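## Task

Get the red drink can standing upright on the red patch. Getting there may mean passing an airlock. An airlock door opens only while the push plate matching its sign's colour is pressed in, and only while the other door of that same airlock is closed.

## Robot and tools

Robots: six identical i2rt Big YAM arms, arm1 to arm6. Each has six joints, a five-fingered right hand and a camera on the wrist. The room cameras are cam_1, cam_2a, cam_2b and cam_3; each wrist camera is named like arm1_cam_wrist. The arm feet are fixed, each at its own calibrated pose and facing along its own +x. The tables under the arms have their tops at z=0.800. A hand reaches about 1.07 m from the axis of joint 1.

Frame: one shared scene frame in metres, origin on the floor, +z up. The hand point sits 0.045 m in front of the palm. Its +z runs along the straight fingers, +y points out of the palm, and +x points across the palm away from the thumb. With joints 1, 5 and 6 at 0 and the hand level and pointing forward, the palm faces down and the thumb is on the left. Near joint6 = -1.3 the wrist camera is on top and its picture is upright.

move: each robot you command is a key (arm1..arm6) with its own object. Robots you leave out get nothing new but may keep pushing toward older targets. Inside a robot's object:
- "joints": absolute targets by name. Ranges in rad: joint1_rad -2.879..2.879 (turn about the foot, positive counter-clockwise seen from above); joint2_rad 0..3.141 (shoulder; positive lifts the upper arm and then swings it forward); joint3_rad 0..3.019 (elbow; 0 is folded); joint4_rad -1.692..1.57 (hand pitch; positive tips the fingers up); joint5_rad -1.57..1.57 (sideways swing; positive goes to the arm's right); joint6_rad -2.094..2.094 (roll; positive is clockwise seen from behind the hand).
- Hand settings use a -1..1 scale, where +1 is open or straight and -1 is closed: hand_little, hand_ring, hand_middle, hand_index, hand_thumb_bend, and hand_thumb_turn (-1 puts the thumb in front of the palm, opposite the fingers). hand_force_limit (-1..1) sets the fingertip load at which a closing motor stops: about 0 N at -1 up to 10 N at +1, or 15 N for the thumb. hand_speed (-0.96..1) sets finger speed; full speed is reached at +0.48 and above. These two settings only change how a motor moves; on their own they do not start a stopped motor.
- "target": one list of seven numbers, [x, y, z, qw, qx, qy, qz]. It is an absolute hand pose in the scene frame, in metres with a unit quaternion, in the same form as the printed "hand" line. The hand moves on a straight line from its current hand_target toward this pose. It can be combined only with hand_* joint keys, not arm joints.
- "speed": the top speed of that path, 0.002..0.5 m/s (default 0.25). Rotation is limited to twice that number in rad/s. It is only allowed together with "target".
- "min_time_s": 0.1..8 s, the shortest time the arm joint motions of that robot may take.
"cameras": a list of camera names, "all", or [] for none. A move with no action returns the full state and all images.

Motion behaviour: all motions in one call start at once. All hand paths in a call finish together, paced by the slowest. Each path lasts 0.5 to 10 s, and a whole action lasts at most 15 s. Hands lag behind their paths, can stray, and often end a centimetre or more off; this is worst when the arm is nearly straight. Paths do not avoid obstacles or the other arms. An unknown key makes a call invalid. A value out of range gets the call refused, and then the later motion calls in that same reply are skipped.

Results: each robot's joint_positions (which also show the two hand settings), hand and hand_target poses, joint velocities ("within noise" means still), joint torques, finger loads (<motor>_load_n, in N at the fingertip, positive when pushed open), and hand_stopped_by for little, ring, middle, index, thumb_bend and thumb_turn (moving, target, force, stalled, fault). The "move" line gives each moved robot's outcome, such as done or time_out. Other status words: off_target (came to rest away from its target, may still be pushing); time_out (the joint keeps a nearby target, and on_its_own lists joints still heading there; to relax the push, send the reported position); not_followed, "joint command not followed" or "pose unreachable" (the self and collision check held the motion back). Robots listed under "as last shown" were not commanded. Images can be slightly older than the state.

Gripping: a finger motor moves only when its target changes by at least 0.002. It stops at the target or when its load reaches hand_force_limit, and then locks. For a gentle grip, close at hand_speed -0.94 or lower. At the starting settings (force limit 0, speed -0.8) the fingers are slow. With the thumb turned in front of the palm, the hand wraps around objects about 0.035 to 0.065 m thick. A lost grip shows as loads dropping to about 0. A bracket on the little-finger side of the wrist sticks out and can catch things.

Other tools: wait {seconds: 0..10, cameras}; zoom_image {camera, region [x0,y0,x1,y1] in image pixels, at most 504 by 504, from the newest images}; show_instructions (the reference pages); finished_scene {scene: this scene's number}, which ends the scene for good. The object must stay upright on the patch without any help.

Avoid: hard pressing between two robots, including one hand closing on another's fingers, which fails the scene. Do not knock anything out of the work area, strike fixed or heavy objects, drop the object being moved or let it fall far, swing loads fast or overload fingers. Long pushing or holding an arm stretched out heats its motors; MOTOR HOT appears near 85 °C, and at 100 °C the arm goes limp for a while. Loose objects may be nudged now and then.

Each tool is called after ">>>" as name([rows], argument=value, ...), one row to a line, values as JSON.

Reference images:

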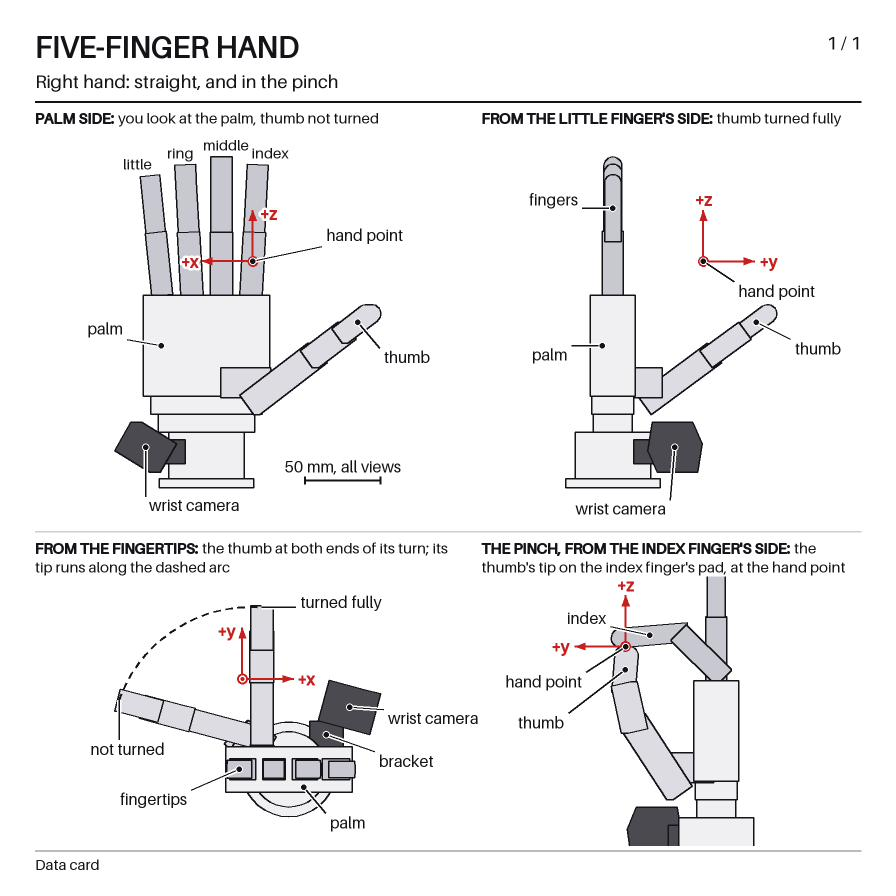

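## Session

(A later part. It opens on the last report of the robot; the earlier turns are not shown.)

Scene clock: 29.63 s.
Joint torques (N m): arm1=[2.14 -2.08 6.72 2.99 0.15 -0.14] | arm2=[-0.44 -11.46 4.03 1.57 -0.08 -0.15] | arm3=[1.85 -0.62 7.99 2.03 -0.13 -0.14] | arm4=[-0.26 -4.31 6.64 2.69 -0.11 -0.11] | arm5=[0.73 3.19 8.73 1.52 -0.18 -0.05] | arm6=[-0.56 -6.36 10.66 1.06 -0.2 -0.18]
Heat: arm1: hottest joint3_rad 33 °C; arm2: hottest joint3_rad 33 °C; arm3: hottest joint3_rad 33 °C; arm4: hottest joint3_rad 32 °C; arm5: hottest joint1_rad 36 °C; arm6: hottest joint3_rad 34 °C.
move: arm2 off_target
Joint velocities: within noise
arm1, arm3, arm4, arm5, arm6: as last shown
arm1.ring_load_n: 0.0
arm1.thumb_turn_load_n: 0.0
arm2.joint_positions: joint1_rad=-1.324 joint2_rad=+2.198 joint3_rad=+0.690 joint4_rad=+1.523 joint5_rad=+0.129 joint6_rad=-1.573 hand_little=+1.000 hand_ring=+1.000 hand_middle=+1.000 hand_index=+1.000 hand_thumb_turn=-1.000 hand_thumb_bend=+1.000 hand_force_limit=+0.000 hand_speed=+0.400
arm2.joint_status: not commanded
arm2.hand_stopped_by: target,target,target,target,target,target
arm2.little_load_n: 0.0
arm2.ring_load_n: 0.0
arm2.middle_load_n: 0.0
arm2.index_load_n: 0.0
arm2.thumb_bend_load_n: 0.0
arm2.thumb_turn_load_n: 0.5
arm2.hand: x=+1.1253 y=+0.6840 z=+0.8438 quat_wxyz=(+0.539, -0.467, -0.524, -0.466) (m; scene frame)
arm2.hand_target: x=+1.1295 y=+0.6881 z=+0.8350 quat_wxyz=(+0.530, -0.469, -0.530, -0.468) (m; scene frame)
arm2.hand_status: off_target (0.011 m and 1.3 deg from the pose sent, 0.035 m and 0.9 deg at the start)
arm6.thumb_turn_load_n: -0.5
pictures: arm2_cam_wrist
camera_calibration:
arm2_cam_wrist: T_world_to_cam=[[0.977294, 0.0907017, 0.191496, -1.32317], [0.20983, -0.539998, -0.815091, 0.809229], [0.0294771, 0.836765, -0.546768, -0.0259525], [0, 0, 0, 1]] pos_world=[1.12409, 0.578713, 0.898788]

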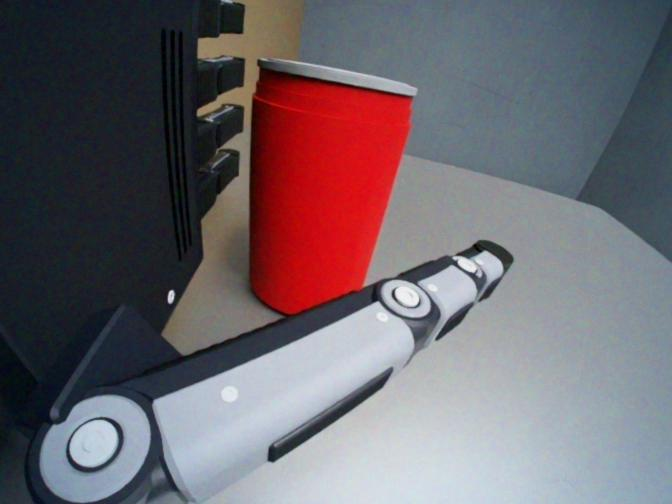

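>>> move(arm2={"target": [1.1295, 0.6885, 0.828, 0.5296, -0.4685, -0.5296, -0.4685], "speed": 0.1, "joints": {"hand_thumb_bend": 0.4, "hand_middle": 0.6, "hand_index": 0.6, "hand_speed": -0.7, "hand_force_limit": -0.5}}, cameras=[])

>>> move(arm2={"joints": {"hand_thumb_bend": -0.6, "hand_middle": -0.6, "hand_index": -0.6, "hand_speed": -0.92, "hand_force_limit": -0.2}}, cameras=["arm2_cam_wrist"])

Scene clock: 33.47 s.
Joint torques (N m): arm1=[2.08 -2.08 6.71 3 0.15 -0.14] | arm2=[-0.73 -11.28 3.85 2.26 -0.11 -0.18] | arm3=[1.9 -0.67 7.99 2.04 -0.12 -0.14] | arm4=[-0.44 -4.25 6.64 2.66 -0.11 -0.11] | arm5=[0.67 3.14 8.69 1.57 -0.19 -0.07] | arm6=[-0.62 -5.83 10.59 1.16 -0.21 -0.17]
Heat: arm1: hottest joint3_rad 33 °C; arm2: hottest joint3_rad 33 °C; arm3: hottest joint3_rad 33 °C; arm4: hottest joint3_rad 32 °C; arm5: hottest joint1_rad 36 °C; arm6: hottest joint3_rad 34 °C.
move: arm2 done
Joint velocities: arm1=[within noise] | arm2=[0.005 -0.015 0.017 0.012 0.154 -0.007] | arm3=[within noise] | arm4=[within noise] | arm5=[within noise] | arm6=[within noise]
arm1, arm3, arm4, arm5, arm6: as last shown
arm2.joint_positions: joint1_rad=-1.325 joint2_rad=+2.223 joint3_rad=+0.699 joint4_rad=+1.523 joint5_rad=+0.128 joint6_rad=-1.574 hand_little=+1.000 hand_ring=+1.000 hand_middle=+0.600 hand_index=+0.600 hand_thumb_turn=-1.000 hand_thumb_bend=+0.400 hand_force_limit=-0.500 hand_speed=-0.700
arm2.joint_status: all done
arm2.hand_stopped_by: target,target,target,target,target,target
arm2.little_load_n: 0.0
arm2.ring_load_n: 0.0
arm2.middle_load_n: 0.0
arm2.index_load_n: 0.0
arm2.thumb_bend_load_n: 0.0
arm2.thumb_turn_load_n: 0.0
arm2.hand: x=+1.1257 y=+0.6841 z=+0.8326 quat_wxyz=(+0.534, -0.470, -0.528, -0.464) (m; scene frame)
arm2.hand_target: x=+1.1296 y=+0.6882 z=+0.8280 quat_wxyz=(+0.530, -0.469, -0.530, -0.468) (m; scene frame)
arm2.hand_status: done (0.007 m and 0.8 deg from the pose sent, 0.017 m and 1.3 deg at the start)
arm6.thumb_turn_load_n: 0.0
pictures: none
No camera images: "cameras" was empty.

Scene clock: 38.43 s.
Joint torques (N m): arm1=[2.08 -2.14 6.72 2.99 0.15 -0.14] | arm2=[-0.09 -11.05 3.85 2.1 -0.09 -0.11] | arm3=[1.85 -0.67 7.99 2.03 -0.13 -0.14] | arm4=[-0.38 -4.31 6.64 2.67 -0.11 -0.11] | arm5=[0.79 3.08 8.73 1.58 -0.18 -0.06] | arm6=[-0.5 -6.12 10.63 1.11 -0.19 -0.18]
Heat: arm1: hottest joint3_rad 33 °C; arm2: hottest joint3_rad 33 °C; arm3: hottest joint3_rad 34 °C; arm4: hottest joint3_rad 32 °C; arm5: hottest joint1_rad 36 °C; arm6: hottest joint3_rad 34 °C.
move: arm2 off_target
Joint velocities: within noise
arm1, arm3, arm4, arm5, arm6: as last shown
arm2.joint_positions: joint1_rad=-1.327 joint2_rad=+2.223 joint3_rad=+0.699 joint4_rad=+1.523 joint5_rad=+0.128 joint6_rad=-1.575 hand_little=+1.000 hand_ring=+1.000 hand_middle=+0.400 hand_index=+0.407 hand_thumb_turn=-1.000 hand_thumb_bend=+0.314 hand_force_limit=-0.200 hand_speed=-0.920
arm2.joint_status: hand_middle off_target (ended at +0.400, target -0.600); hand_index off_target (ended at +0.407, target -0.600); hand_thumb_bend off_target (ended at +0.314, target -0.600); the others done
arm2.hand_stopped_by: target,target,force,force,force,target
arm2.little_load_n: 0.0
arm2.ring_load_n: 0.0
arm2.middle_load_n: 6.0
arm2.index_load_n: 2.5
arm2.thumb_bend_load_n: 11.5
arm2.thumb_turn_load_n: 1.5
arm2.hand: x=+1.1273 y=+0.6843 z=+0.8326 quat_wxyz=(+0.533, -0.470, -0.528, -0.465) (m; scene frame)
arm2.hand_target: x=+1.1296 y=+0.6883 z=+0.8281 quat_wxyz=(+0.530, -0.469, -0.530, -0.468) (m; scene frame)
arm2.hand_status: not commanded
arm6.thumb_bend_load_n: 0.5
pictures: arm2_cam_wrist
camera_calibration:
arm2_cam_wrist: T_world_to_cam=[[0.976408, 0.0908577, 0.195889, -1.32569], [0.213068, -0.552688, -0.805691, 0.797087], [0.0350621, 0.82842, -0.559008, -0.0226309], [0, 0, 0, 1]] pos_world=[1.12537, 0.579738, 0.889242]

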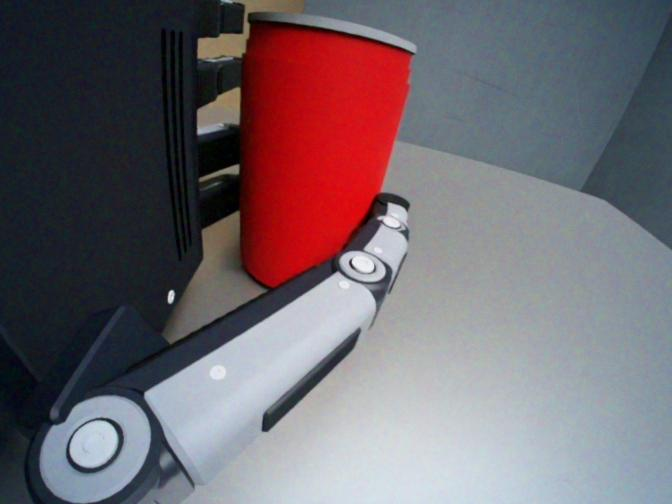

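>>> move(arm2={"target": [1.135, 0.65, 0.93, 0.5296, -0.4685, -0.5296, -0.4685], "speed": 0.2}, cameras=[])

>>> move(arm2={"target": [1.16, 0.39, 1.15, 0.5296, -0.4685, -0.5296, -0.4685], "speed": 0.3}, cameras=["arm2_cam_wrist"])

Scene clock: 43.37 s.
Joint torques (N m): arm1=[2.14 -2.08 6.72 2.99 0.15 -0.14] | arm2=[1.08 -11.4 4.14 1.89 0.03 -0.13] | arm3=[1.85 -0.67 7.98 2.03 -0.13 -0.14] | arm4=[-0.38 -4.19 6.68 2.69 -0.11 -0.12] | arm5=[0.73 3.14 8.7 1.59 -0.18 -0.05] | arm6=[-1.44 -5.77 10.66 1.06 -0.21 -0.2]
Heat: arm1: hottest joint3_rad 33 °C; arm2: hottest joint3_rad 33 °C; arm3: hottest joint3_rad 34 °C; arm4: hottest joint3_rad 33 °C; arm5: hottest joint1_rad 35 °C; arm6: hottest joint3_rad 34 °C.
move: arm2 done
Joint velocities: within noise
arm1, arm3, arm4, arm5, arm6: as last shown
arm2.joint_positions: joint1_rad=-1.327 joint2_rad=+1.870 joint3_rad=+0.536 joint4_rad=+1.319 joint5_rad=+0.140 joint6_rad=-1.575 hand_little=+1.000 hand_ring=+1.000 hand_middle=+0.400 hand_index=+0.407 hand_thumb_turn=-1.000 hand_thumb_bend=+0.314 hand_force_limit=-0.200 hand_speed=-0.920
arm2.joint_status: not commanded
arm2.hand_stopped_by: target,target,force,force,force,target
arm2.little_load_n: 0.0
arm2.ring_load_n: 0.0
arm2.middle_load_n: 5.5
arm2.index_load_n: 3.0
arm2.thumb_bend_load_n: 11.5
arm2.thumb_turn_load_n: 2.5
arm2.hand: x=+1.1396 y=+0.6489 z=+0.9208 quat_wxyz=(+0.526, -0.476, -0.530, -0.465) (m; scene frame)
arm2.hand_target: x=+1.1349 y=+0.6500 z=+0.9300 quat_wxyz=(+0.530, -0.468, -0.530, -0.469) (m; scene frame)
arm2.hand_status: done (0.010 m and 1.1 deg from the pose sent, 0.104 m and 0.7 deg at the start)
arm6.ring_load_n: -0.5
arm6.thumb_bend_load_n: 0.0
pictures: none
No camera images: "cameras" was empty.

Scene clock: 45.93 s.
Joint torques (N m): arm1=[2.14 -2.14 6.72 2.99 0.14 -0.14] | arm2=[-0.44 1.2 16.27 1.81 -0.05 0.01] | arm3=[1.85 -0.62 8.01 2 -0.13 -0.14] | arm4=[-0.44 -4.25 6.67 2.67 -0.11 -0.12] | arm5=[0.67 3.08 8.73 1.57 -0.18 -0.06] | arm6=[-1.03 -6.24 10.73 0.99 -0.19 -0.22]
Heat: arm1: hottest joint3_rad 33 °C; arm2: hottest joint3_rad 34 °C; arm3: hottest joint3_rad 34 °C; arm4: hottest joint3_rad 33 °C; arm5: hottest joint1_rad 35 °C; arm6: hottest joint3_rad 34 °C.
move: arm2 off_target
Joint velocities: within noise
arm1, arm3, arm4, arm5, arm6: as last shown
arm2.joint_positions: joint1_rad=-0.891 joint2_rad=+0.197 joint3_rad=+0.271 joint4_rad=-0.144 joint5_rad=+0.563 joint6_rad=-1.591 hand_little=+1.000 hand_ring=+1.000 hand_middle=+0.400 hand_index=+0.407 hand_thumb_turn=-1.000 hand_thumb_bend=+0.314 hand_force_limit=-0.200 hand_speed=-0.920
arm2.joint_status: not commanded
arm2.hand_stopped_by: target,target,force,force,force,target
arm2.little_load_n: 0.0
arm2.ring_load_n: 0.0
arm2.middle_load_n: 5.5
arm2.index_load_n: 3.0
arm2.thumb_bend_load_n: 11.0
arm2.thumb_turn_load_n: 2.5
arm2.hand: x=+1.1576 y=+0.3896 z=+1.1103 quat_wxyz=(+0.505, -0.469, -0.556, -0.464) (m; scene frame)
arm2.hand_target: x=+1.1609 y=+0.3883 z=+1.1491 quat_wxyz=(+0.530, -0.468, -0.529, -0.469) (m; scene frame)
arm2.hand_status: off_target (0.040 m and 4.1 deg from the pose sent, 0.346 m and 1.1 deg at the start)
pictures: arm2_cam_wrist
camera_calibration:
arm2_cam_wrist: T_world_to_cam=[[0.962856, 0.104629, 0.248921, -1.43154], [0.261407, -0.592139, -0.762258, 0.762654], [0.0676411, 0.799014, -0.597495, 0.392176], [0, 0, 0, 1]] pos_world=[1.15248, 0.288025, 1.172]

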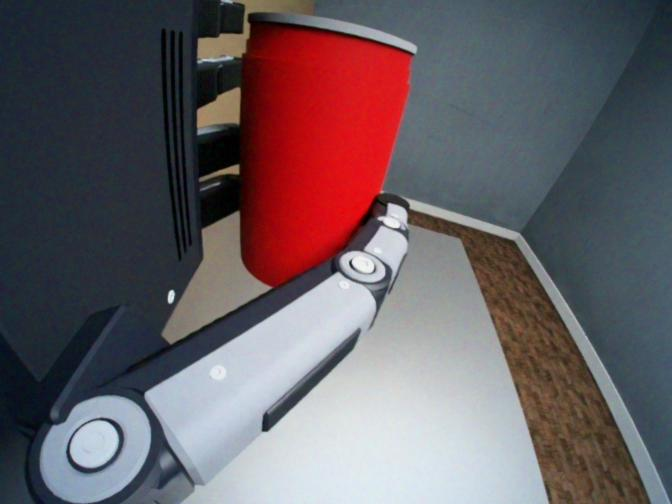

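>>> move(arm2={"joints": {"joint1_rad": 0.211, "joint2_rad": 0.15, "joint3_rad": 0.3, "joint4_rad": -0.15, "joint5_rad": 0.222, "joint6_rad": -1.5708}}, cameras=[])

>>> move(arm2={"target": [0.77, 0.125, 1.04, 0.7071, 0, -0.7071, 0], "speed": 0.25}, cameras=["arm2_cam_wrist", "cam_1"])

Scene clock: 48.17 s.
Joint torques (N m): arm1=[2.2 -2.14 6.71 2.99 0.15 -0.13] | arm2=[0.91 0.97 13.12 1.81 -0.03 0.01] | arm3=[1.79 -0.62 7.99 2.02 -0.12 -0.14] | arm4=[-0.38 -4.19 6.64 2.71 -0.11 -0.11] | arm5=[0.67 3.19 8.77 1.59 -0.17 -0.06] | arm6=[-0.85 -6.07 10.62 0.9 -0.21 -0.21]
Heat: arm1: hottest joint3_rad 33 °C; arm2: hottest joint3_rad 34 °C; arm3: hottest joint3_rad 34 °C; arm4: hottest joint3_rad 33 °C; arm5: hottest joint1_rad 35 °C; arm6: hottest joint3_rad 34 °C.
move: arm2 done
Joint velocities: within noise
arm1, arm4, arm5, arm6: as last shown
arm1.middle_load_n: 0.5
arm2.joint_positions: joint1_rad=+0.202 joint2_rad=+0.163 joint3_rad=+0.271 joint4_rad=-0.147 joint5_rad=+0.222 joint6_rad=-1.575 hand_little=+1.000 hand_ring=+1.000 hand_middle=+0.400 hand_index=+0.407 hand_thumb_turn=-1.000 hand_thumb_bend=+0.314 hand_force_limit=-0.200 hand_speed=-0.920
arm2.joint_status: all done
arm2.hand_stopped_by: target,target,force,force,force,target
arm2.little_load_n: 0.0
arm2.ring_load_n: 0.0
arm2.middle_load_n: 5.0
arm2.index_load_n: 3.0
arm2.thumb_bend_load_n: 11.0
arm2.thumb_turn_load_n: 3.0
arm2.hand: x=+0.8928 y=+0.1382 z=+1.1191 quat_wxyz=(+0.699, +0.001, -0.715, -0.007) (m; scene frame)
arm2.hand_target: x=+0.8950 y=+0.1360 z=+1.1394 quat_wxyz=(+0.712, -0.001, -0.702, +0.000) (m; scene frame)
arm2.hand_status: not commanded
arm3.joint_positions: joint1_rad=-0.237 joint2_rad=+0.778 joint3_rad=+0.716 joint4_rad=+0.059 joint5_rad=+1.364 joint6_rad=-1.568 hand_little=+1.000 hand_ring=+1.000 hand_middle=+1.000 hand_index=+1.000 hand_thumb_turn=+1.000 hand_thumb_bend=+1.000 hand_force_limit=+0.000 hand_speed=-0.800
arm3.joint_status: not commanded
arm3.hand_stopped_by: target,target,target,target,target,target
arm3.little_load_n: 0.0
arm3.ring_load_n: 0.0
arm3.middle_load_n: 0.0
arm3.index_load_n: 0.0
arm3.thumb_bend_load_n: 0.0
arm3.thumb_turn_load_n: 0.0
arm3.hand: x=+0.2487 y=+0.1216 z=+1.2013 quat_wxyz=(-0.004, +0.708, +0.002, +0.706) (m; scene frame)
arm3.hand_target: x=+0.2499 y=+0.1200 z=+1.2000 quat_wxyz=(+0.000, +0.707, +0.000, +0.707) (m; scene frame)
arm3.hand_status: not commanded
arm4.thumb_turn_load_n: 0.5
arm6.little_load_n: -0.5
pictures: none
No camera images: "cameras" was empty.

Scene clock: 50.10 s.
Joint torques (N m): arm1=[2.14 -2.08 6.69 3 0.15 -0.14] | arm2=[-0.79 -3.37 10.97 3.29 0.06 -0.18] | arm3=[1.85 -0.62 7.99 2.03 -0.13 -0.14] | arm4=[-0.38 -4.25 6.6 2.69 -0.11 -0.11] | arm5=[0.91 3.14 8.75 1.59 -0.19 -0.06] | arm6=[-0.73 -6.12 10.69 0.96 -0.21 -0.24]
Heat: arm1: hottest joint3_rad 33 °C; arm2: hottest joint3_rad 34 °C; arm3: hottest joint3_rad 34 °C; arm4: hottest joint3_rad 33 °C; arm5: hottest joint3_rad 36 °C; arm6: hottest joint3_rad 34 °C.
move: arm2 off_target
Joint velocities: within noise
arm1.joint_positions: joint1_rad=+0.347 joint2_rad=+1.059 joint3_rad=+0.276 joint4_rad=+0.798 joint5_rad=+0.292 joint6_rad=-1.565 hand_little=-1.000 hand_ring=-1.000 hand_middle=-1.000 hand_index=-1.000 hand_thumb_turn=+1.000 hand_thumb_bend=+1.000 hand_force_limit=+0.000 hand_speed=+0.300
arm1.joint_status: not commanded
arm1.hand_stopped_by: target,target,target,target,target,target
arm1.little_load_n: 0.0
arm1.ring_load_n: 0.0
arm1.middle_load_n: 0.0
arm1.index_load_n: 0.0
arm1.thumb_bend_load_n: 0.0
arm1.thumb_turn_load_n: 0.0
arm1.hand: x=+0.7691 y=-1.7866 z=+0.9933 quat_wxyz=(-0.707, +0.008, +0.707, +0.002) (m; scene frame)
arm1.hand_target: x=+0.7701 y=-1.7929 z=+0.9899 quat_wxyz=(-0.707, +0.000, +0.707, +0.000) (m; scene frame)
arm1.hand_status: not commanded
arm2.joint_positions: joint1_rad=+0.148 joint2_rad=+1.065 joint3_rad=+0.206 joint4_rad=+0.776 joint5_rad=+0.150 joint6_rad=-1.554 hand_little=+1.000 hand_ring=+1.000 hand_middle=+0.400 hand_index=+0.407 hand_thumb_turn=-1.000 hand_thumb_bend=+0.314 hand_force_limit=-0.200 hand_speed=-0.920
arm2.joint_status: not commanded
arm2.hand_stopped_by: target,target,force,force,force,target
arm2.little_load_n: 0.0
arm2.ring_load_n: 0.0
arm2.middle_load_n: 5.5
arm2.index_load_n: 3.0
arm2.thumb_bend_load_n: 11.5
arm2.thumb_turn_load_n: 2.5
arm2.hand: x=+0.7840 y=+0.1232 z=+1.0132 quat_wxyz=(+0.683, +0.001, -0.730, +0.005) (m; scene frame)
arm2.hand_target: x=+0.7714 y=+0.1249 z=+1.0401 quat_wxyz=(+0.707, +0.000, -0.707, +0.000) (m; scene frame)
arm2.hand_status: off_target (0.030 m and 3.9 deg from the pose sent, 0.147 m and 1.5 deg at the start)
arm3, arm4, arm6: as last shown
arm4.ring_load_n: 0.5
arm4.thumb_turn_load_n: 0.0
arm5.joint_positions: joint1_rad=-1.387 joint2_rad=+0.242 joint3_rad=+0.249 joint4_rad=+0.018 joint5_rad=-1.292 joint6_rad=-1.540 hand_little=+1.000 hand_ring=+1.000 hand_middle=+1.000 hand_index=+1.000 hand_thumb_turn=+1.000 hand_thumb_bend=+1.000 hand_force_limit=+0.000 hand_speed=-0.800
arm5.joint_status: not commanded
arm5.hand_stopped_by: target,target,target,target,target,target
arm5.little_load_n: 0.0
arm5.ring_load_n: 0.0
arm5.middle_load_n: 0.0
arm5.index_load_n: 0.0
arm5.thumb_bend_load_n: 0.0
arm5.thumb_turn_load_n: 0.0
arm5.hand: x=-0.9470 y=-0.0986 z=+1.1272 quat_wxyz=(-0.004, +0.709, +0.004, +0.705) (m; scene frame)
arm5.hand_target: x=-0.9482 y=-0.1003 z=+1.1318 quat_wxyz=(+0.008, +0.707, +0.013, +0.707) (m; scene frame)
arm5.hand_status: not commanded
pictures: arm2_cam_wrist, cam_1
camera_calibration:
arm2_cam_wrist: T_world_to_cam=[[0.0111043, 0.979135, 0.202908, -0.334664], [0.626144, 0.151403, -0.764866, 0.253534], [-0.779628, 0.135543, -0.611398, 1.33229], [0, 0, 0, 1]] pos_world=[0.883656, 0.108713, 1.07638]

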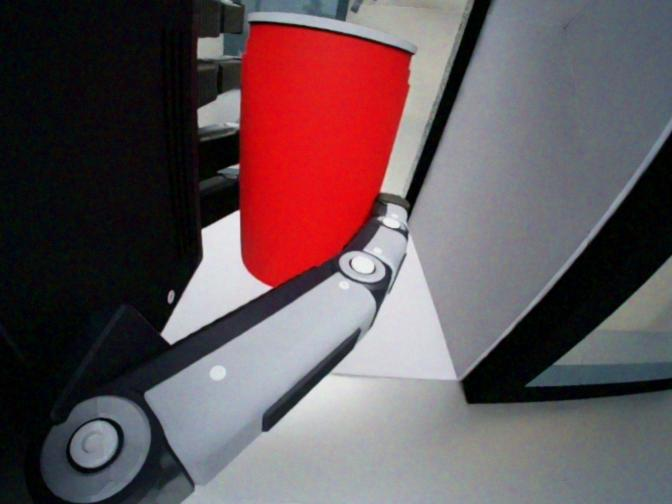

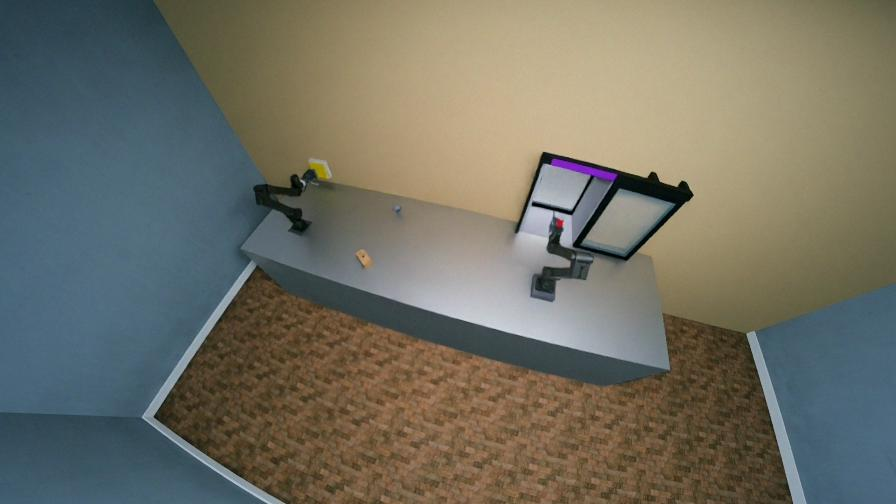

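>>> move(arm2={"target": [0.63, 0.126, 0.915, 0.7284, 0, -0.6852, 0], "speed": 0.22}, cameras=["arm2_cam_wrist"])

Scene clock: 52.90 s.
Joint torques (N m): arm1=[2.14 -2.02 6.72 2.99 0.15 -0.14] | arm2=[-0.56 -10.17 5.56 3.15 -0.04 -0.23] | arm3=[1.85 -0.62 8.01 2.02 -0.12 -0.14] | arm4=[-0.26 -4.01 6.61 2.73 -0.11 -0.11] | arm5=[0.73 3.08 8.75 1.58 -0.17 -0.07] | arm6=[-0.85 -6.48 10.76 1.09 -0.21 -0.17]
Heat: arm1: hottest joint3_rad 33 °C; arm2: hottest joint3_rad 34 °C; arm3: hottest joint3_rad 34 °C; arm4: hottest joint3_rad 33 °C; arm5: hottest joint3_rad 36 °C; arm6: hottest joint3_rad 34 °C.
move: arm2 off_target
Joint velocities: within noise
arm1, arm3, arm5: as last shown
arm2.joint_positions: joint1_rad=+0.090 joint2_rad=+1.983 joint3_rad=+0.539 joint4_rad=+1.435 joint5_rad=+0.095 joint6_rad=-1.555 hand_little=+1.000 hand_ring=+1.000 hand_middle=+0.400 hand_index=+0.407 hand_thumb_turn=-1.000 hand_thumb_bend=+0.314 hand_force_limit=-0.200 hand_speed=-0.920
arm2.joint_status: not commanded
arm2.hand_stopped_by: target,target,force,force,force,target
arm2.little_load_n: 0.0
arm2.ring_load_n: 0.0
arm2.middle_load_n: 5.5
arm2.index_load_n: 3.0
arm2.thumb_bend_load_n: 11.5
arm2.thumb_turn_load_n: 3.0
arm2.hand: x=+0.6415 y=+0.1221 z=+0.8998 quat_wxyz=(+0.709, -0.003, -0.705, +0.008) (m; scene frame)
arm2.hand_target: x=+0.6308 y=+0.1261 z=+0.9151 quat_wxyz=(+0.728, +0.000, -0.685, +0.000) (m; scene frame)
arm2.hand_status: off_target (0.019 m and 3.3 deg from the pose sent, 0.183 m and 7.4 deg at the start)
arm4.joint_positions: joint1_rad=+1.034 joint2_rad=+1.160 joint3_rad=+0.199 joint4_rad=+0.944 joint5_rad=-0.525 joint6_rad=-1.571 hand_little=-1.000 hand_ring=-1.000 hand_middle=-1.000 hand_index=-1.000 hand_thumb_turn=+1.000 hand_thumb_bend=+1.000 hand_force_limit=+0.000 hand_speed=+0.300
arm4.joint_status: not commanded
arm4.hand_stopped_by: target,target,target,target,target,target
arm4.little_load_n: 0.0
arm4.ring_load_n: 0.0
arm4.middle_load_n: 0.0
arm4.index_load_n: 0.0
arm4.thumb_bend_load_n: 0.0
arm4.thumb_turn_load_n: 0.0
arm4.hand: x=+0.4149 y=-2.1012 z=+0.9852 quat_wxyz=(-0.010, +0.712, -0.002, +0.702) (m; scene frame)
arm4.hand_target: x=+0.4149 y=-2.1079 z=+0.9901 quat_wxyz=(+0.000, +0.707, +0.000, +0.707) (m; scene frame)
arm4.hand_status: not commanded
arm6.joint_positions: joint1_rad=+0.307 joint2_rad=+1.580 joint3_rad=+0.467 joint4_rad=+1.105 joint5_rad=+0.256 joint6_rad=-1.555 hand_little=-1.000 hand_ring=-1.000 hand_middle=-1.000 hand_index=-1.000 hand_thumb_turn=+1.000 hand_thumb_bend=+1.000 hand_force_limit=+0.000 hand_speed=+0.300
arm6.joint_status: not commanded
arm6.hand_stopped_by: target,target,target,target,target,target
arm6.little_load_n: -1.0
arm6.ring_load_n: 0.0
arm6.middle_load_n: 0.0
arm6.index_load_n: -0.5
arm6.thumb_bend_load_n: 0.0
arm6.thumb_turn_load_n: 0.0
arm6.hand: x=-0.6924 y=+1.6856 z=+0.9858 quat_wxyz=(-0.005, +0.709, -0.002, +0.705) (m; scene frame)
arm6.hand_target: x=-0.6759 y=+1.6850 z=+0.9903 quat_wxyz=(+0.000, +0.707, +0.000, +0.707) (m; scene frame)
arm6.hand_status: not commanded
pictures: arm2_cam_wrist
camera_calibration:
arm2_cam_wrist: T_world_to_cam=[[0.0279659, 0.981236, 0.19077, -0.309183], [0.568947, 0.141291, -0.810146, 0.335011], [-0.821899, 0.131194, -0.55432, 1.12829], [0, 0, 0, 1]] pos_world=[0.745382, 0.108023, 0.955823]

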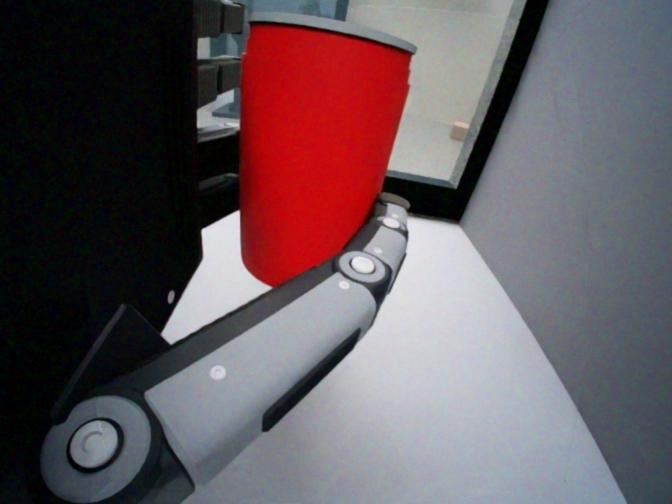

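>>> move(arm2={"target": [0.604, 0.127, 0.86, 0.7284, 0, -0.6852, 0], "speed": 0.1}, cameras=[])

>>> move(arm2={"target": [0.604, 0.127, 0.852, 0.7284, 0, -0.6852, 0], "speed": 0.05}, cameras=["arm2_cam_wrist"])

Scene clock: 54.90 s.
Joint torques (N m): arm1=[2.08 -2.08 6.72 3 0.15 -0.14] | arm2=[-0.56 -11.87 4.44 3.28 -0.1 -0.25] | arm3=[1.85 -0.62 7.99 2 -0.12 -0.14] | arm4=[-0.38 -4.31 6.65 2.67 -0.1 -0.11] | arm5=[0.73 3.19 8.76 1.57 -0.18 -0.06] | arm6=[-1.03 -6.36 10.67 1.02 -0.21 -0.19]
Heat: arm1: hottest joint3_rad 33 °C; arm2: hottest joint3_rad 34 °C; arm3: hottest joint3_rad 34 °C; arm4: hottest joint3_rad 33 °C; arm5: hottest joint3_rad 36 °C; arm6: hottest joint3_rad 34 °C.
move: arm2 off_target
Joint velocities: within noise
arm1, arm3, arm4, arm5, arm6: as last shown
arm2.joint_positions: joint1_rad=+0.081 joint2_rad=+2.194 joint3_rad=+0.658 joint4_rad=+1.530 joint5_rad=+0.086 joint6_rad=-1.555 hand_little=+1.000 hand_ring=+1.000 hand_middle=+0.400 hand_index=+0.407 hand_thumb_turn=-1.000 hand_thumb_bend=+0.314 hand_force_limit=-0.200 hand_speed=-0.920
arm2.joint_status: not commanded
arm2.hand_stopped_by: target,target,force,force,force,target
arm2.little_load_n: 0.0
arm2.ring_load_n: 0.0
arm2.middle_load_n: 5.0
arm2.index_load_n: 3.0
arm2.thumb_bend_load_n: 11.0
arm2.thumb_turn_load_n: 2.5
arm2.hand: x=+0.6134 y=+0.1225 z=+0.8465 quat_wxyz=(+0.710, -0.003, -0.704, +0.008) (m; scene frame)
arm2.hand_target: x=+0.6046 y=+0.1271 z=+0.8600 quat_wxyz=(+0.728, +0.000, -0.685, +0.000) (m; scene frame)
arm2.hand_status: off_target (0.017 m and 3.1 deg from the pose sent, 0.055 m and 3.3 deg at the start)
arm6.little_load_n: -0.5
arm6.thumb_bend_load_n: 0.5
pictures: none
No camera images: "cameras" was empty.

Scene clock: 55.87 s.
Joint torques (N m): arm1=[2.14 -2.08 6.72 2.99 0.15 -0.13] | arm2=[-0.73 -11.58 4.38 3.34 -0.11 -0.25] | arm3=[1.85 -0.67 8.03 2.03 -0.13 -0.14] | arm4=[-0.26 -4.42 6.67 2.62 -0.11 -0.11] | arm5=[0.73 3.14 8.76 1.55 -0.19 -0.05] | arm6=[-0.56 -6.77 10.59 0.92 -0.21 -0.22]
Heat: arm1: hottest joint3_rad 33 °C; arm2: hottest joint3_rad 34 °C; arm3: hottest joint3_rad 35 °C; arm4: hottest joint3_rad 33 °C; arm5: hottest joint3_rad 36 °C; arm6: hottest joint3_rad 34 °C.
move: arm2 off_target
Joint velocities: within noise
arm1, arm3, arm4, arm5, arm6: as last shown
arm1.thumb_bend_load_n: 0.5
arm2.joint_positions: joint1_rad=+0.081 joint2_rad=+2.219 joint3_rad=+0.667 joint4_rad=+1.549 joint5_rad=+0.086 joint6_rad=-1.555 hand_little=+1.000 hand_ring=+1.000 hand_middle=+0.400 hand_index=+0.407 hand_thumb_turn=-1.000 hand_thumb_bend=+0.314 hand_force_limit=-0.200 hand_speed=-0.920
arm2.joint_status: not commanded
arm2.hand_stopped_by: target,target,force,force,force,target
arm2.little_load_n: 0.0
arm2.ring_load_n: -0.5
arm2.middle_load_n: 5.0
arm2.index_load_n: 3.0
arm2.thumb_bend_load_n: 11.5
arm2.thumb_turn_load_n: 3.0
arm2.hand: x=+0.6129 y=+0.1224 z=+0.8398 quat_wxyz=(+0.711, -0.004, -0.703, +0.008) (m; scene frame)
arm2.hand_target: x=+0.6046 y=+0.1271 z=+0.8520 quat_wxyz=(+0.728, +0.000, -0.685, +0.000) (m; scene frame)
arm2.hand_status: off_target (0.016 m and 3.0 deg from the pose sent, 0.012 m and 3.1 deg at the start)
arm6.little_load_n: -1.0
arm6.thumb_bend_load_n: 0.0
pictures: arm2_cam_wrist
camera_calibration:
arm2_cam_wrist: T_world_to_cam=[[0.0290127, 0.981348, 0.19004, -0.29733], [0.564604, 0.140798, -0.813264, 0.307899], [-0.824852, 0.130892, -0.549988, 1.06965], [0, 0, 0, 1]] pos_world=[0.71709, 0.108424, 0.895203]

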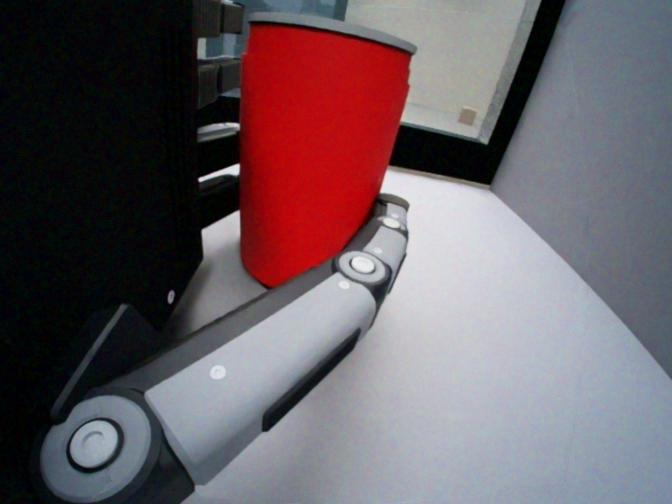

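>>> move(arm2={"target": [0.604, 0.127, 0.846, 0.7284, 0, -0.6852, 0], "speed": 0.05}, cameras=[])

>>> move(arm2={"target": [0.604, 0.127, 0.841, 0.7284, 0, -0.6852, 0], "speed": 0.05}, cameras=[])

Scene clock: 57.70 s.
Joint torques (N m): arm1=[2.08 -2.08 6.71 3 0.14 -0.14] | arm2=[-0.73 -12.04 4.07 3.23 -0.1 -0.24] | arm3=[1.85 -0.62 7.99 2.03 -0.13 -0.14] | arm4=[-0.5 -4.37 6.67 2.71 -0.12 -0.11] | arm5=[0.79 2.96 8.77 1.58 -0.18 -0.06] | arm6=[-0.79 -6.36 10.63 1.21 -0.17 -0.2]
Heat: arm1: hottest joint3_rad 33 °C; arm2: hottest joint3_rad 34 °C; arm3: hottest joint3_rad 35 °C; arm4: hottest joint3_rad 33 °C; arm5: hottest joint3_rad 36 °C; arm6: hottest joint3_rad 34 °C.
move: arm2 off_target
Joint velocities: within noise
arm1, arm3, arm4, arm5, arm6: as last shown
arm1.thumb_bend_load_n: 0.0
arm2.joint_positions: joint1_rad=+0.081 joint2_rad=+2.231 joint3_rad=+0.673 joint4_rad=+1.554 joint5_rad=+0.086 joint6_rad=-1.556 hand_little=+1.000 hand_ring=+1.000 hand_middle=+0.400 hand_index=+0.407 hand_thumb_turn=-1.000 hand_thumb_bend=+0.314 hand_force_limit=-0.200 hand_speed=-0.920
arm2.joint_status: not commanded
arm2.hand_stopped_by: target,target,force,force,force,target
arm2.little_load_n: 0.0
arm2.ring_load_n: 0.0
arm2.middle_load_n: 5.5
arm2.index_load_n: 3.0
arm2.thumb_bend_load_n: 11.5
arm2.thumb_turn_load_n: 2.5
arm2.hand: x=+0.6119 y=+0.1224 z=+0.8361 quat_wxyz=(+0.711, -0.003, -0.703, +0.008) (m; scene frame)
arm2.hand_target: x=+0.6044 y=+0.1271 z=+0.8461 quat_wxyz=(+0.726, -0.001, -0.688, +0.000) (m; scene frame)
arm2.hand_status: off_target (0.013 m and 3.1 deg from the pose sent, 0.012 m and 3.0 deg at the start; a joint's target at an end of its range on 25 of 29 steps)
arm4.thumb_bend_load_n: 0.5
pictures: none
No camera images: "cameras" was empty.

Scene clock: 58.67 s.
Joint torques (N m): arm1=[2.14 -2.02 6.74 3 0.15 -0.13] | arm2=[-0.73 -11.11 3.99 2.86 -0.02 -0.17] | arm3=[1.9 -0.67 8.01 2.03 -0.13 -0.15] | arm4=[-0.5 -4.25 6.64 2.69 -0.1 -0.12] | arm5=[0.73 3.19 8.77 1.57 -0.18 -0.05] | arm6=[-0.91 -6.3 10.66 1.02 -0.21 -0.2]
Heat: arm1: hottest joint3_rad 33 °C; arm2: hottest joint3_rad 34 °C; arm3: hottest joint3_rad 35 °C; arm4: hottest joint3_rad 33 °C; arm5: hottest joint3_rad 36 °C; arm6: hottest joint3_rad 34 °C.
move: arm2 off_target
Joint velocities: within noise
arm1, arm3, arm4, arm5, arm6: as last shown
arm2.joint_positions: joint1_rad=+0.081 joint2_rad=+2.237 joint3_rad=+0.679 joint4_rad=+1.559 joint5_rad=+0.086 joint6_rad=-1.559 hand_little=+1.000 hand_ring=+1.000 hand_middle=+0.400 hand_index=+0.407 hand_thumb_turn=-1.000 hand_thumb_bend=+0.314 hand_force_limit=-0.200 hand_speed=-0.920
arm2.joint_status: not commanded
arm2.hand_stopped_by: target,target,force,force,force,target
arm2.little_load_n: 0.0
arm2.ring_load_n: 0.0
arm2.middle_load_n: 5.5
arm2.index_load_n: 2.5
arm2.thumb_bend_load_n: 11.0
arm2.thumb_turn_load_n: 2.0
arm2.hand: x=+0.6100 y=+0.1223 z=+0.8359 quat_wxyz=(+0.713, -0.003, -0.701, +0.007) (m; scene frame)
arm2.hand_target: x=+0.6042 y=+0.1271 z=+0.8411 quat_wxyz=(+0.724, -0.001, -0.690, +0.000) (m; scene frame)
arm2.hand_status: off_target (0.009 m and 2.7 deg from the pose sent, 0.010 m and 3.1 deg at the start; a joint's target at an end of its range on 28 of 29 steps)
arm4.thumb_bend_load_n: 0.0
arm6.little_load_n: -0.5
arm6.ring_load_n: -0.5
pictures: none
No camera images: "cameras" was empty.

>>> move(arm2={"joints": {"hand_thumb_bend": 1, "hand_middle": 1, "hand_index": 1, "hand_speed": -0.6}}, cameras=[])

>>> move(arm2={"target": [0.72, 0.127, 0.875, 0.7071, 0, -0.7071, 0], "speed": 0.1}, cameras=["arm2_cam_wrist"])

Scene clock: 61.07 s.
Joint torques (N m): arm1=[2.08 -2.14 6.71 2.99 0.15 -0.14] | arm2=[-0.91 -11.28 3.63 2.67 -0.07 -0.13] | arm3=[1.85 -0.56 7.99 2.04 -0.12 -0.14] | arm4=[-0.38 -4.37 6.58 2.7 -0.11 -0.11] | arm5=[0.67 3.14 8.72 1.59 -0.17 -0.06] | arm6=[-0.38 -6.12 10.7 0.99 -0.19 -0.17]
Heat: arm1: hottest joint3_rad 33 °C; arm2: hottest joint3_rad 34 °C; arm3: hottest joint3_rad 35 °C; arm4: hottest joint3_rad 33 °C; arm5: hottest joint3_rad 36 °C; arm6: hottest joint3_rad 35 °C.
move: arm2 done
Joint velocities: within noise
arm1, arm3, arm4, arm5, arm6: as last shown
arm1.index_load_n: 0.5
arm2.joint_positions: joint1_rad=+0.081 joint2_rad=+2.237 joint3_rad=+0.684 joint4_rad=+1.565 joint5_rad=+0.086 joint6_rad=-1.562 hand_little=+1.000 hand_ring=+1.000 hand_middle=+1.000 hand_index=+1.000 hand_thumb_turn=-1.000 hand_thumb_bend=+1.000 hand_force_limit=-0.200 hand_speed=-0.600
arm2.joint_status: all done
arm2.hand_stopped_by: target,target,target,target,target,target
arm2.little_load_n: 0.0
arm2.ring_load_n: 0.0
arm2.middle_load_n: 0.0
arm2.index_load_n: 0.0
arm2.thumb_bend_load_n: 0.0
arm2.thumb_turn_load_n: 0.5
arm2.hand: x=+0.6079 y=+0.1222 z=+0.8391 quat_wxyz=(+0.717, -0.002, -0.697, +0.006) (m; scene frame)
arm2.hand_target: x=+0.6041 y=+0.1270 z=+0.8411 quat_wxyz=(+0.724, -0.001, -0.690, +0.000) (m; scene frame)
arm2.hand_status: not commanded
arm3.middle_load_n: -0.5
arm5.thumb_bend_load_n: 0.5
arm6.little_load_n: -1.0
arm6.ring_load_n: 0.0
pictures: none
No camera images: "cameras" was empty.

Scene clock: 62.87 s.
Joint torques (N m): arm1=[2.14 -2.08 6.71 2.97 0.14 -0.14] | arm2=[0.38 -9.93 0.98 2.69 0.06 0.03] | arm3=[1.9 -0.56 8.01 2.03 -0.13 -0.14] | arm4=[-0.44 -4.19 6.63 2.66 -0.09 -0.13] | arm5=[0.73 3.14 8.73 1.59 -0.19 -0.06] | arm6=[-0.97 -6.53 10.61 1.05 -0.2 -0.19]
Heat: arm1: hottest joint3_rad 33 °C; arm2: hottest joint3_rad 34 °C; arm3: hottest joint3_rad 35 °C; arm4: hottest joint3_rad 33 °C; arm5: hottest joint3_rad 36 °C; arm6: hottest joint3_rad 35 °C.
move: arm2 off_target
Joint velocities: within noise
arm1, arm4, arm5, arm6: as last shown
arm1.ring_load_n: 0.5
arm1.index_load_n: 0.0
arm2.joint_positions: joint1_rad=+0.100 joint2_rad=+2.017 joint3_rad=+0.352 joint4_rad=+1.565 joint5_rad=+0.123 joint6_rad=-1.562 hand_little=+1.000 hand_ring=+1.000 hand_middle=+1.000 hand_index=+1.000 hand_thumb_turn=-1.000 hand_thumb_bend=+1.000 hand_force_limit=-0.200 hand_speed=-0.600
arm2.joint_status: not commanded
arm2.hand_stopped_by: target,target,target,target,target,target
arm2.little_load_n: 0.0
arm2.ring_load_n: 0.0
arm2.middle_load_n: 0.0
arm2.index_load_n: 0.0
arm2.thumb_bend_load_n: 0.0
arm2.thumb_turn_load_n: 0.5
arm2.hand: x=+0.7197 y=+0.1309 z=+0.8671 quat_wxyz=(+0.677, -0.004, -0.736, -0.005) (m; scene frame)
arm2.hand_target: x=+0.7197 y=+0.1271 z=+0.8754 quat_wxyz=(+0.686, -0.005, -0.727, +0.000) (m; scene frame)
arm2.hand_status: off_target (0.009 m and 4.8 deg from the pose sent, 0.118 m and 1.7 deg at the start; a joint's target at an end of its range on 54 of 54 steps)
arm3.joint_positions: joint1_rad=-0.237 joint2_rad=+0.778 joint3_rad=+0.716 joint4_rad=+0.059 joint5_rad=+1.364 joint6_rad=-1.568 hand_little=+1.000 hand_ring=+1.000 hand_middle=+1.000 hand_index=+1.000 hand_thumb_turn=+1.000 hand_thumb_bend=+1.000 hand_force_limit=+0.000 hand_speed=-0.800
arm3.joint_status: not commanded
arm3.hand_stopped_by: target,target,target,target,target,target
arm3.little_load_n: 0.0
arm3.ring_load_n: 0.5
arm3.middle_load_n: 0.0
arm3.index_load_n: 0.0
arm3.thumb_bend_load_n: 0.0
arm3.thumb_turn_load_n: 0.0
arm3.hand: x=+0.2487 y=+0.1216 z=+1.2013 quat_wxyz=(-0.004, +0.708, +0.002, +0.706) (m; scene frame)
arm3.hand_target: x=+0.2499 y=+0.1200 z=+1.2000 quat_wxyz=(+0.000, +0.707, +0.000, +0.707) (m; scene frame)
arm3.hand_status: not commanded
arm4.index_load_n: 0.5
arm5.thumb_bend_load_n: 0.0
pictures: arm2_cam_wrist
camera_calibration:
arm2_cam_wrist: T_world_to_cam=[[0.0280813, 0.977248, 0.210231, -0.330222], [0.641773, 0.143619, -0.753327, 0.160784], [-0.766381, 0.156075, -0.623138, 1.18977], [0, 0, 0, 1]] pos_world=[0.817903, 0.113924, 0.931936]

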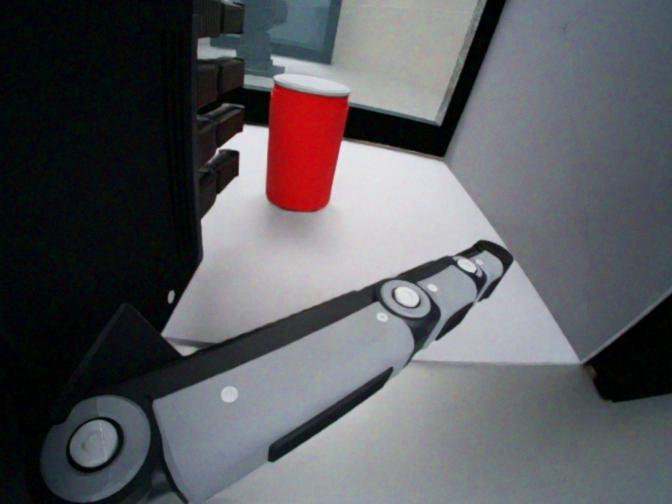

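>>> move(arm2={"target": [0.93, 0.14, 1.13, 0.7071, 0, -0.7071, 0], "speed": 0.3}, arm4={"target": [0.525, -2.108, 0.99, 0, 0.7071, 0, 0.7071], "speed": 0.15}, cameras=[])

>>> move(arm6={"target": [-0.79, 1.685, 0.99, 0, 0.7071, 0, 0.7071], "speed": 0.2}, arm3={"target": [0.30, 0.12, 1.1, 0, 0.7071, 0, 0.7071], "speed": 0.2}, cameras=["arm3_cam_wrist", "arm4_cam_wrist"])

Scene clock: 68.67 s.
Joint torques (N m): arm1=[2.08 -2.14 6.71 2.99 0.15 -0.13] | arm2=[-0.97 2.61 14.42 1.69 -0.11 0.08] | arm3=[1.85 -0.62 8.01 2.03 -0.13 -0.15] | arm4=[2.55 -6.71 10.48 2.41 0.07 -0.1] | arm5=[0.79 3.08 8.76 1.58 -0.18 -0.05] | arm6=[-0.79 -6.65 10.52 1.03 -0.21 -0.19]
Heat: arm1: hottest joint3_rad 33 °C; arm2: hottest joint3_rad 35 °C; arm3: hottest joint3_rad 35 °C; arm4: hottest joint3_rad 34 °C; arm5: hottest joint3_rad 37 °C; arm6: hottest joint3_rad 35 °C.
move: arm2 off_target; arm4 off_target
Joint velocities: arm1=[within noise] | arm2=[within noise] | arm3=[within noise] | arm4=[within noise] | arm5=[-0.044 -0.005 -0.002 -0.007 -0.022 -0.007] | arm6=[within noise]
arm1.joint_positions: joint1_rad=+0.347 joint2_rad=+1.059 joint3_rad=+0.276 joint4_rad=+0.798 joint5_rad=+0.292 joint6_rad=-1.565 hand_little=-1.000 hand_ring=-1.000 hand_middle=-1.000 hand_index=-1.000 hand_thumb_turn=+1.000 hand_thumb_bend=+1.000 hand_force_limit=+0.000 hand_speed=+0.300
arm1.joint_status: not commanded
arm1.hand_stopped_by: target,target,target,target,target,target
arm1.little_load_n: 0.0
arm1.ring_load_n: 0.0
arm1.middle_load_n: 0.0
arm1.index_load_n: 0.0
arm1.thumb_bend_load_n: 0.0
arm1.thumb_turn_load_n: 0.0
arm1.hand: x=+0.7691 y=-1.7866 z=+0.9933 quat_wxyz=(-0.707, +0.008, +0.707, +0.002) (m; scene frame)
arm1.hand_target: x=+0.7701 y=-1.7929 z=+0.9899 quat_wxyz=(-0.707, +0.000, +0.707, +0.000) (m; scene frame)
arm1.hand_status: not commanded
arm2.joint_positions: joint1_rad=+0.285 joint2_rad=+0.007 joint3_rad=+0.253 joint4_rad=-0.331 joint5_rad=+0.307 joint6_rad=-1.574 hand_little=+1.000 hand_ring=+1.000 hand_middle=+1.000 hand_index=+1.000 hand_thumb_turn=-1.000 hand_thumb_bend=+1.000 hand_force_limit=-0.200 hand_speed=-0.600
arm2.joint_status: not commanded
arm2.hand_stopped_by: target,target,target,target,target,target
arm2.little_load_n: 0.0
arm2.ring_load_n: 0.0
arm2.middle_load_n: 0.0
arm2.index_load_n: 0.0
arm2.thumb_bend_load_n: 0.0
arm2.thumb_turn_load_n: 0.0
arm2.hand: x=+0.9208 y=+0.1376 z=+1.1015 quat_wxyz=(+0.683, +0.006, -0.730, -0.014) (m; scene frame)
arm2.hand_target: x=+0.9254 y=+0.1405 z=+1.1299 quat_wxyz=(+0.701, -0.007, -0.713, -0.006) (m; scene frame)
arm2.hand_status: off_target (0.030 m and 4.2 deg from the pose sent, 0.337 m and 4.8 deg at the start; pose on its path clipped on 25 of 123 steps; a joint's target at an end of its range on 62 of 123 steps)
arm3, arm6: as last shown
arm3.ring_load_n: 0.0
arm4.joint_positions: joint1_rad=+1.172 joint2_rad=+1.438 joint3_rad=+0.392 joint4_rad=+0.993 joint5_rad=-0.360 joint6_rad=-1.571 hand_little=-1.000 hand_ring=-1.000 hand_middle=-1.000 hand_index=-1.000 hand_thumb_turn=+1.000 hand_thumb_bend=+1.000 hand_force_limit=+0.000 hand_speed=+0.300
arm4.joint_status: not commanded
arm4.hand_stopped_by: target,target,target,target,target,target
arm4.little_load_n: -2.0
arm4.ring_load_n: 0.0
arm4.middle_load_n: 0.0
arm4.index_load_n: 0.0
arm4.thumb_bend_load_n: 0.0
arm4.thumb_turn_load_n: 0.0
arm4.hand: x=+0.4985 y=-2.1069 z=+0.9678 quat_wxyz=(-0.004, +0.724, -0.016, +0.689) (m; scene frame)
arm4.hand_target: x=+0.5227 y=-2.1069 z=+0.9905 quat_wxyz=(+0.000, +0.707, +0.000, +0.707) (m; scene frame)
arm4.hand_status: off_target (0.035 m and 3.4 deg from the pose sent, 0.110 m and 1.5 deg at the start)
arm5.joint_positions: joint1_rad=-1.387 joint2_rad=+0.242 joint3_rad=+0.249 joint4_rad=+0.018 joint5_rad=-1.292 joint6_rad=-1.540 hand_little=+1.000 hand_ring=+1.000 hand_middle=+1.000 hand_index=+1.000 hand_thumb_turn=+1.000 hand_thumb_bend=+1.000 hand_force_limit=+0.000 hand_speed=-0.800
arm5.joint_status: not commanded
arm5.hand_stopped_by: target,target,target,target,target,target
arm5.little_load_n: 0.0
arm5.ring_load_n: 0.0
arm5.middle_load_n: 0.0
arm5.index_load_n: 0.0
arm5.thumb_bend_load_n: 0.0
arm5.thumb_turn_load_n: 0.0
arm5.hand: x=-0.9470 y=-0.0986 z=+1.1272 quat_wxyz=(-0.004, +0.709, +0.004, +0.705) (m; scene frame)
arm5.hand_target: x=-0.9482 y=-0.1003 z=+1.1318 quat_wxyz=(+0.008, +0.707, +0.013, +0.707) (m; scene frame)
arm5.hand_status: not commanded
arm6.little_load_n: -0.5
arm6.middle_load_n: -0.5
pictures: none
No camera images: "cameras" was empty.

Scene clock: 70.37 s.
Joint torques (N m): arm1=[2.14 -2.08 6.69 3 0.15 -0.14] | arm2=[-0.26 2.32 14.42 1.8 -0.05 0.11] | arm3=[1.61 -1.03 7.53 2.1 -0.28 -0.12] | arm4=[2.55 -6.71 10.52 2.43 0.06 -0.11] | arm5=[0.73 3.08 8.73 1.61 -0.18 -0.06] | arm6=[0.5 -5.01 5.9 1.98 0.14 -0.2]
Heat: arm1: hottest joint3_rad 33 °C; arm2: hottest joint3_rad 35 °C; arm3: hottest joint3_rad 35 °C; arm4: hottest joint3_rad 34 °C; arm5: hottest joint3_rad 37 °C; arm6: hottest joint3_rad 35 °C.
move: arm3 done; arm6 done
Joint velocities: within noise
arm1, arm2, arm4, arm5: as last shown
arm2.joint_positions: joint1_rad=+0.284 joint2_rad=+0.007 joint3_rad=+0.253 joint4_rad=-0.331 joint5_rad=+0.307 joint6_rad=-1.574 hand_little=+1.000 hand_ring=+1.000 hand_middle=+1.000 hand_index=+1.000 hand_thumb_turn=-1.000 hand_thumb_bend=+1.000 hand_force_limit=-0.200 hand_speed=-0.600
arm2.thumb_turn_load_n: 0.5
arm3.joint_positions: joint1_rad=-0.418 joint2_rad=+0.911 joint3_rad=+0.511 joint4_rad=+0.401 joint5_rad=+1.184 joint6_rad=-1.564 hand_little=+1.000 hand_ring=+1.000 hand_middle=+1.000 hand_index=+1.000 hand_thumb_turn=+1.000 hand_thumb_bend=+1.000 hand_force_limit=+0.000 hand_speed=-0.800
arm3.joint_status: not commanded
arm3.hand_stopped_by: target,target,target,target,target,target
arm3.little_load_n: 0.0
arm3.ring_load_n: 0.0
arm3.middle_load_n: 0.0
arm3.index_load_n: 0.0
arm3.thumb_bend_load_n: 0.0
arm3.thumb_turn_load_n: 0.0
arm3.hand: x=+0.2976 y=+0.1220 z=+1.1026 quat_wxyz=(-0.006, +0.708, -0.001, +0.706) (m; scene frame)
arm3.hand_target: x=+0.2999 y=+0.1199 z=+1.1000 quat_wxyz=(+0.000, +0.707, +0.000, +0.707) (m; scene frame)
arm3.hand_status: done (0.004 m and 0.7 deg from the pose sent, 0.114 m and 0.5 deg at the start)
arm6.joint_positions: joint1_rad=+0.405 joint2_rad=+1.370 joint3_rad=+0.225 joint4_rad=+1.131 joint5_rad=+0.362 joint6_rad=-1.555 hand_little=-1.000 hand_ring=-1.000 hand_middle=-1.000 hand_index=-1.000 hand_thumb_turn=+1.000 hand_thumb_bend=+1.000 hand_force_limit=+0.000 hand_speed=+0.300
arm6.joint_status: not commanded
arm6.hand_stopped_by: target,target,target,target,target,target
arm6.little_load_n: 0.0
arm6.ring_load_n: 0.0
arm6.middle_load_n: 0.0
arm6.index_load_n: 0.0
arm6.thumb_bend_load_n: 0.0
arm6.thumb_turn_load_n: 0.0
arm6.hand: x=-0.7886 y=+1.6830 z=+0.9859 quat_wxyz=(-0.001, +0.710, -0.005, +0.704) (m; scene frame)
arm6.hand_target: x=-0.7900 y=+1.6850 z=+0.9898 quat_wxyz=(+0.000, +0.707, +0.000, +0.707) (m; scene frame)
arm6.hand_status: done (0.005 m and 0.8 deg from the pose sent, 0.098 m and 0.7 deg at the start)
pictures: arm3_cam_wrist, arm4_cam_wrist
camera_calibration:
arm3_cam_wrist: T_world_to_cam=[[0.033137, -0.974277, 0.222905, -0.132908], [-0.447749, -0.213866, -0.868206, 1.12683], [0.893545, -0.0710356, -0.443318, 0.348401], [0, 0, 0, 1]] pos_world=[0.197629, 0.13625, 1.1624]
arm4_cam_wrist: T_world_to_cam=[[0.0125143, -0.958597, 0.284491, -2.30323], [-0.446532, -0.259926, -0.856182, 0.522523], [0.89468, -0.11632, -0.431298, -0.16014], [0, 0, 0, 1]] pos_world=[0.405421, -2.09068, 1.03355]

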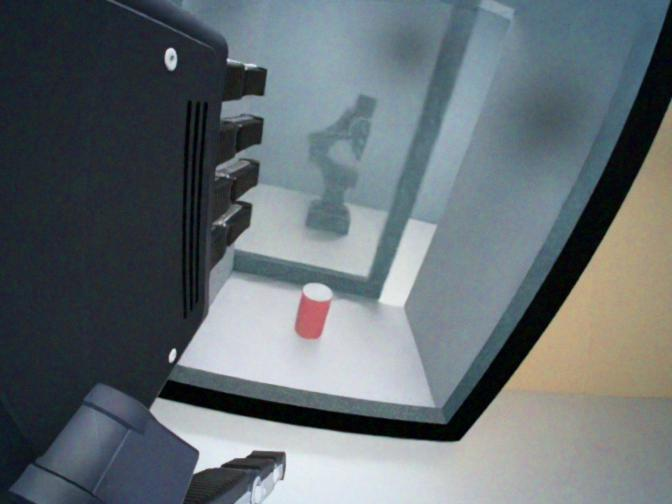

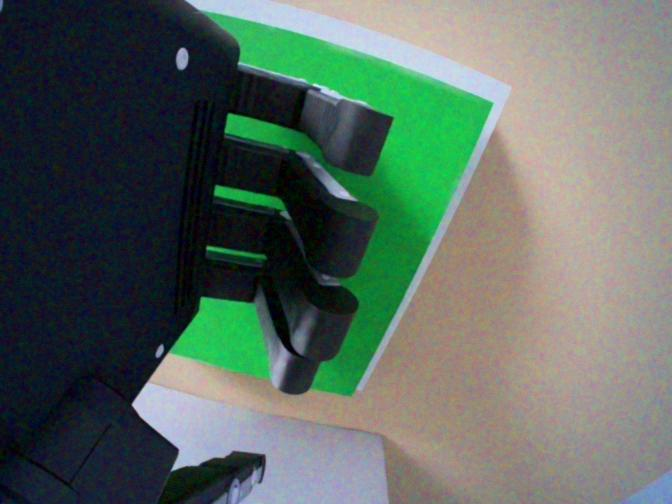

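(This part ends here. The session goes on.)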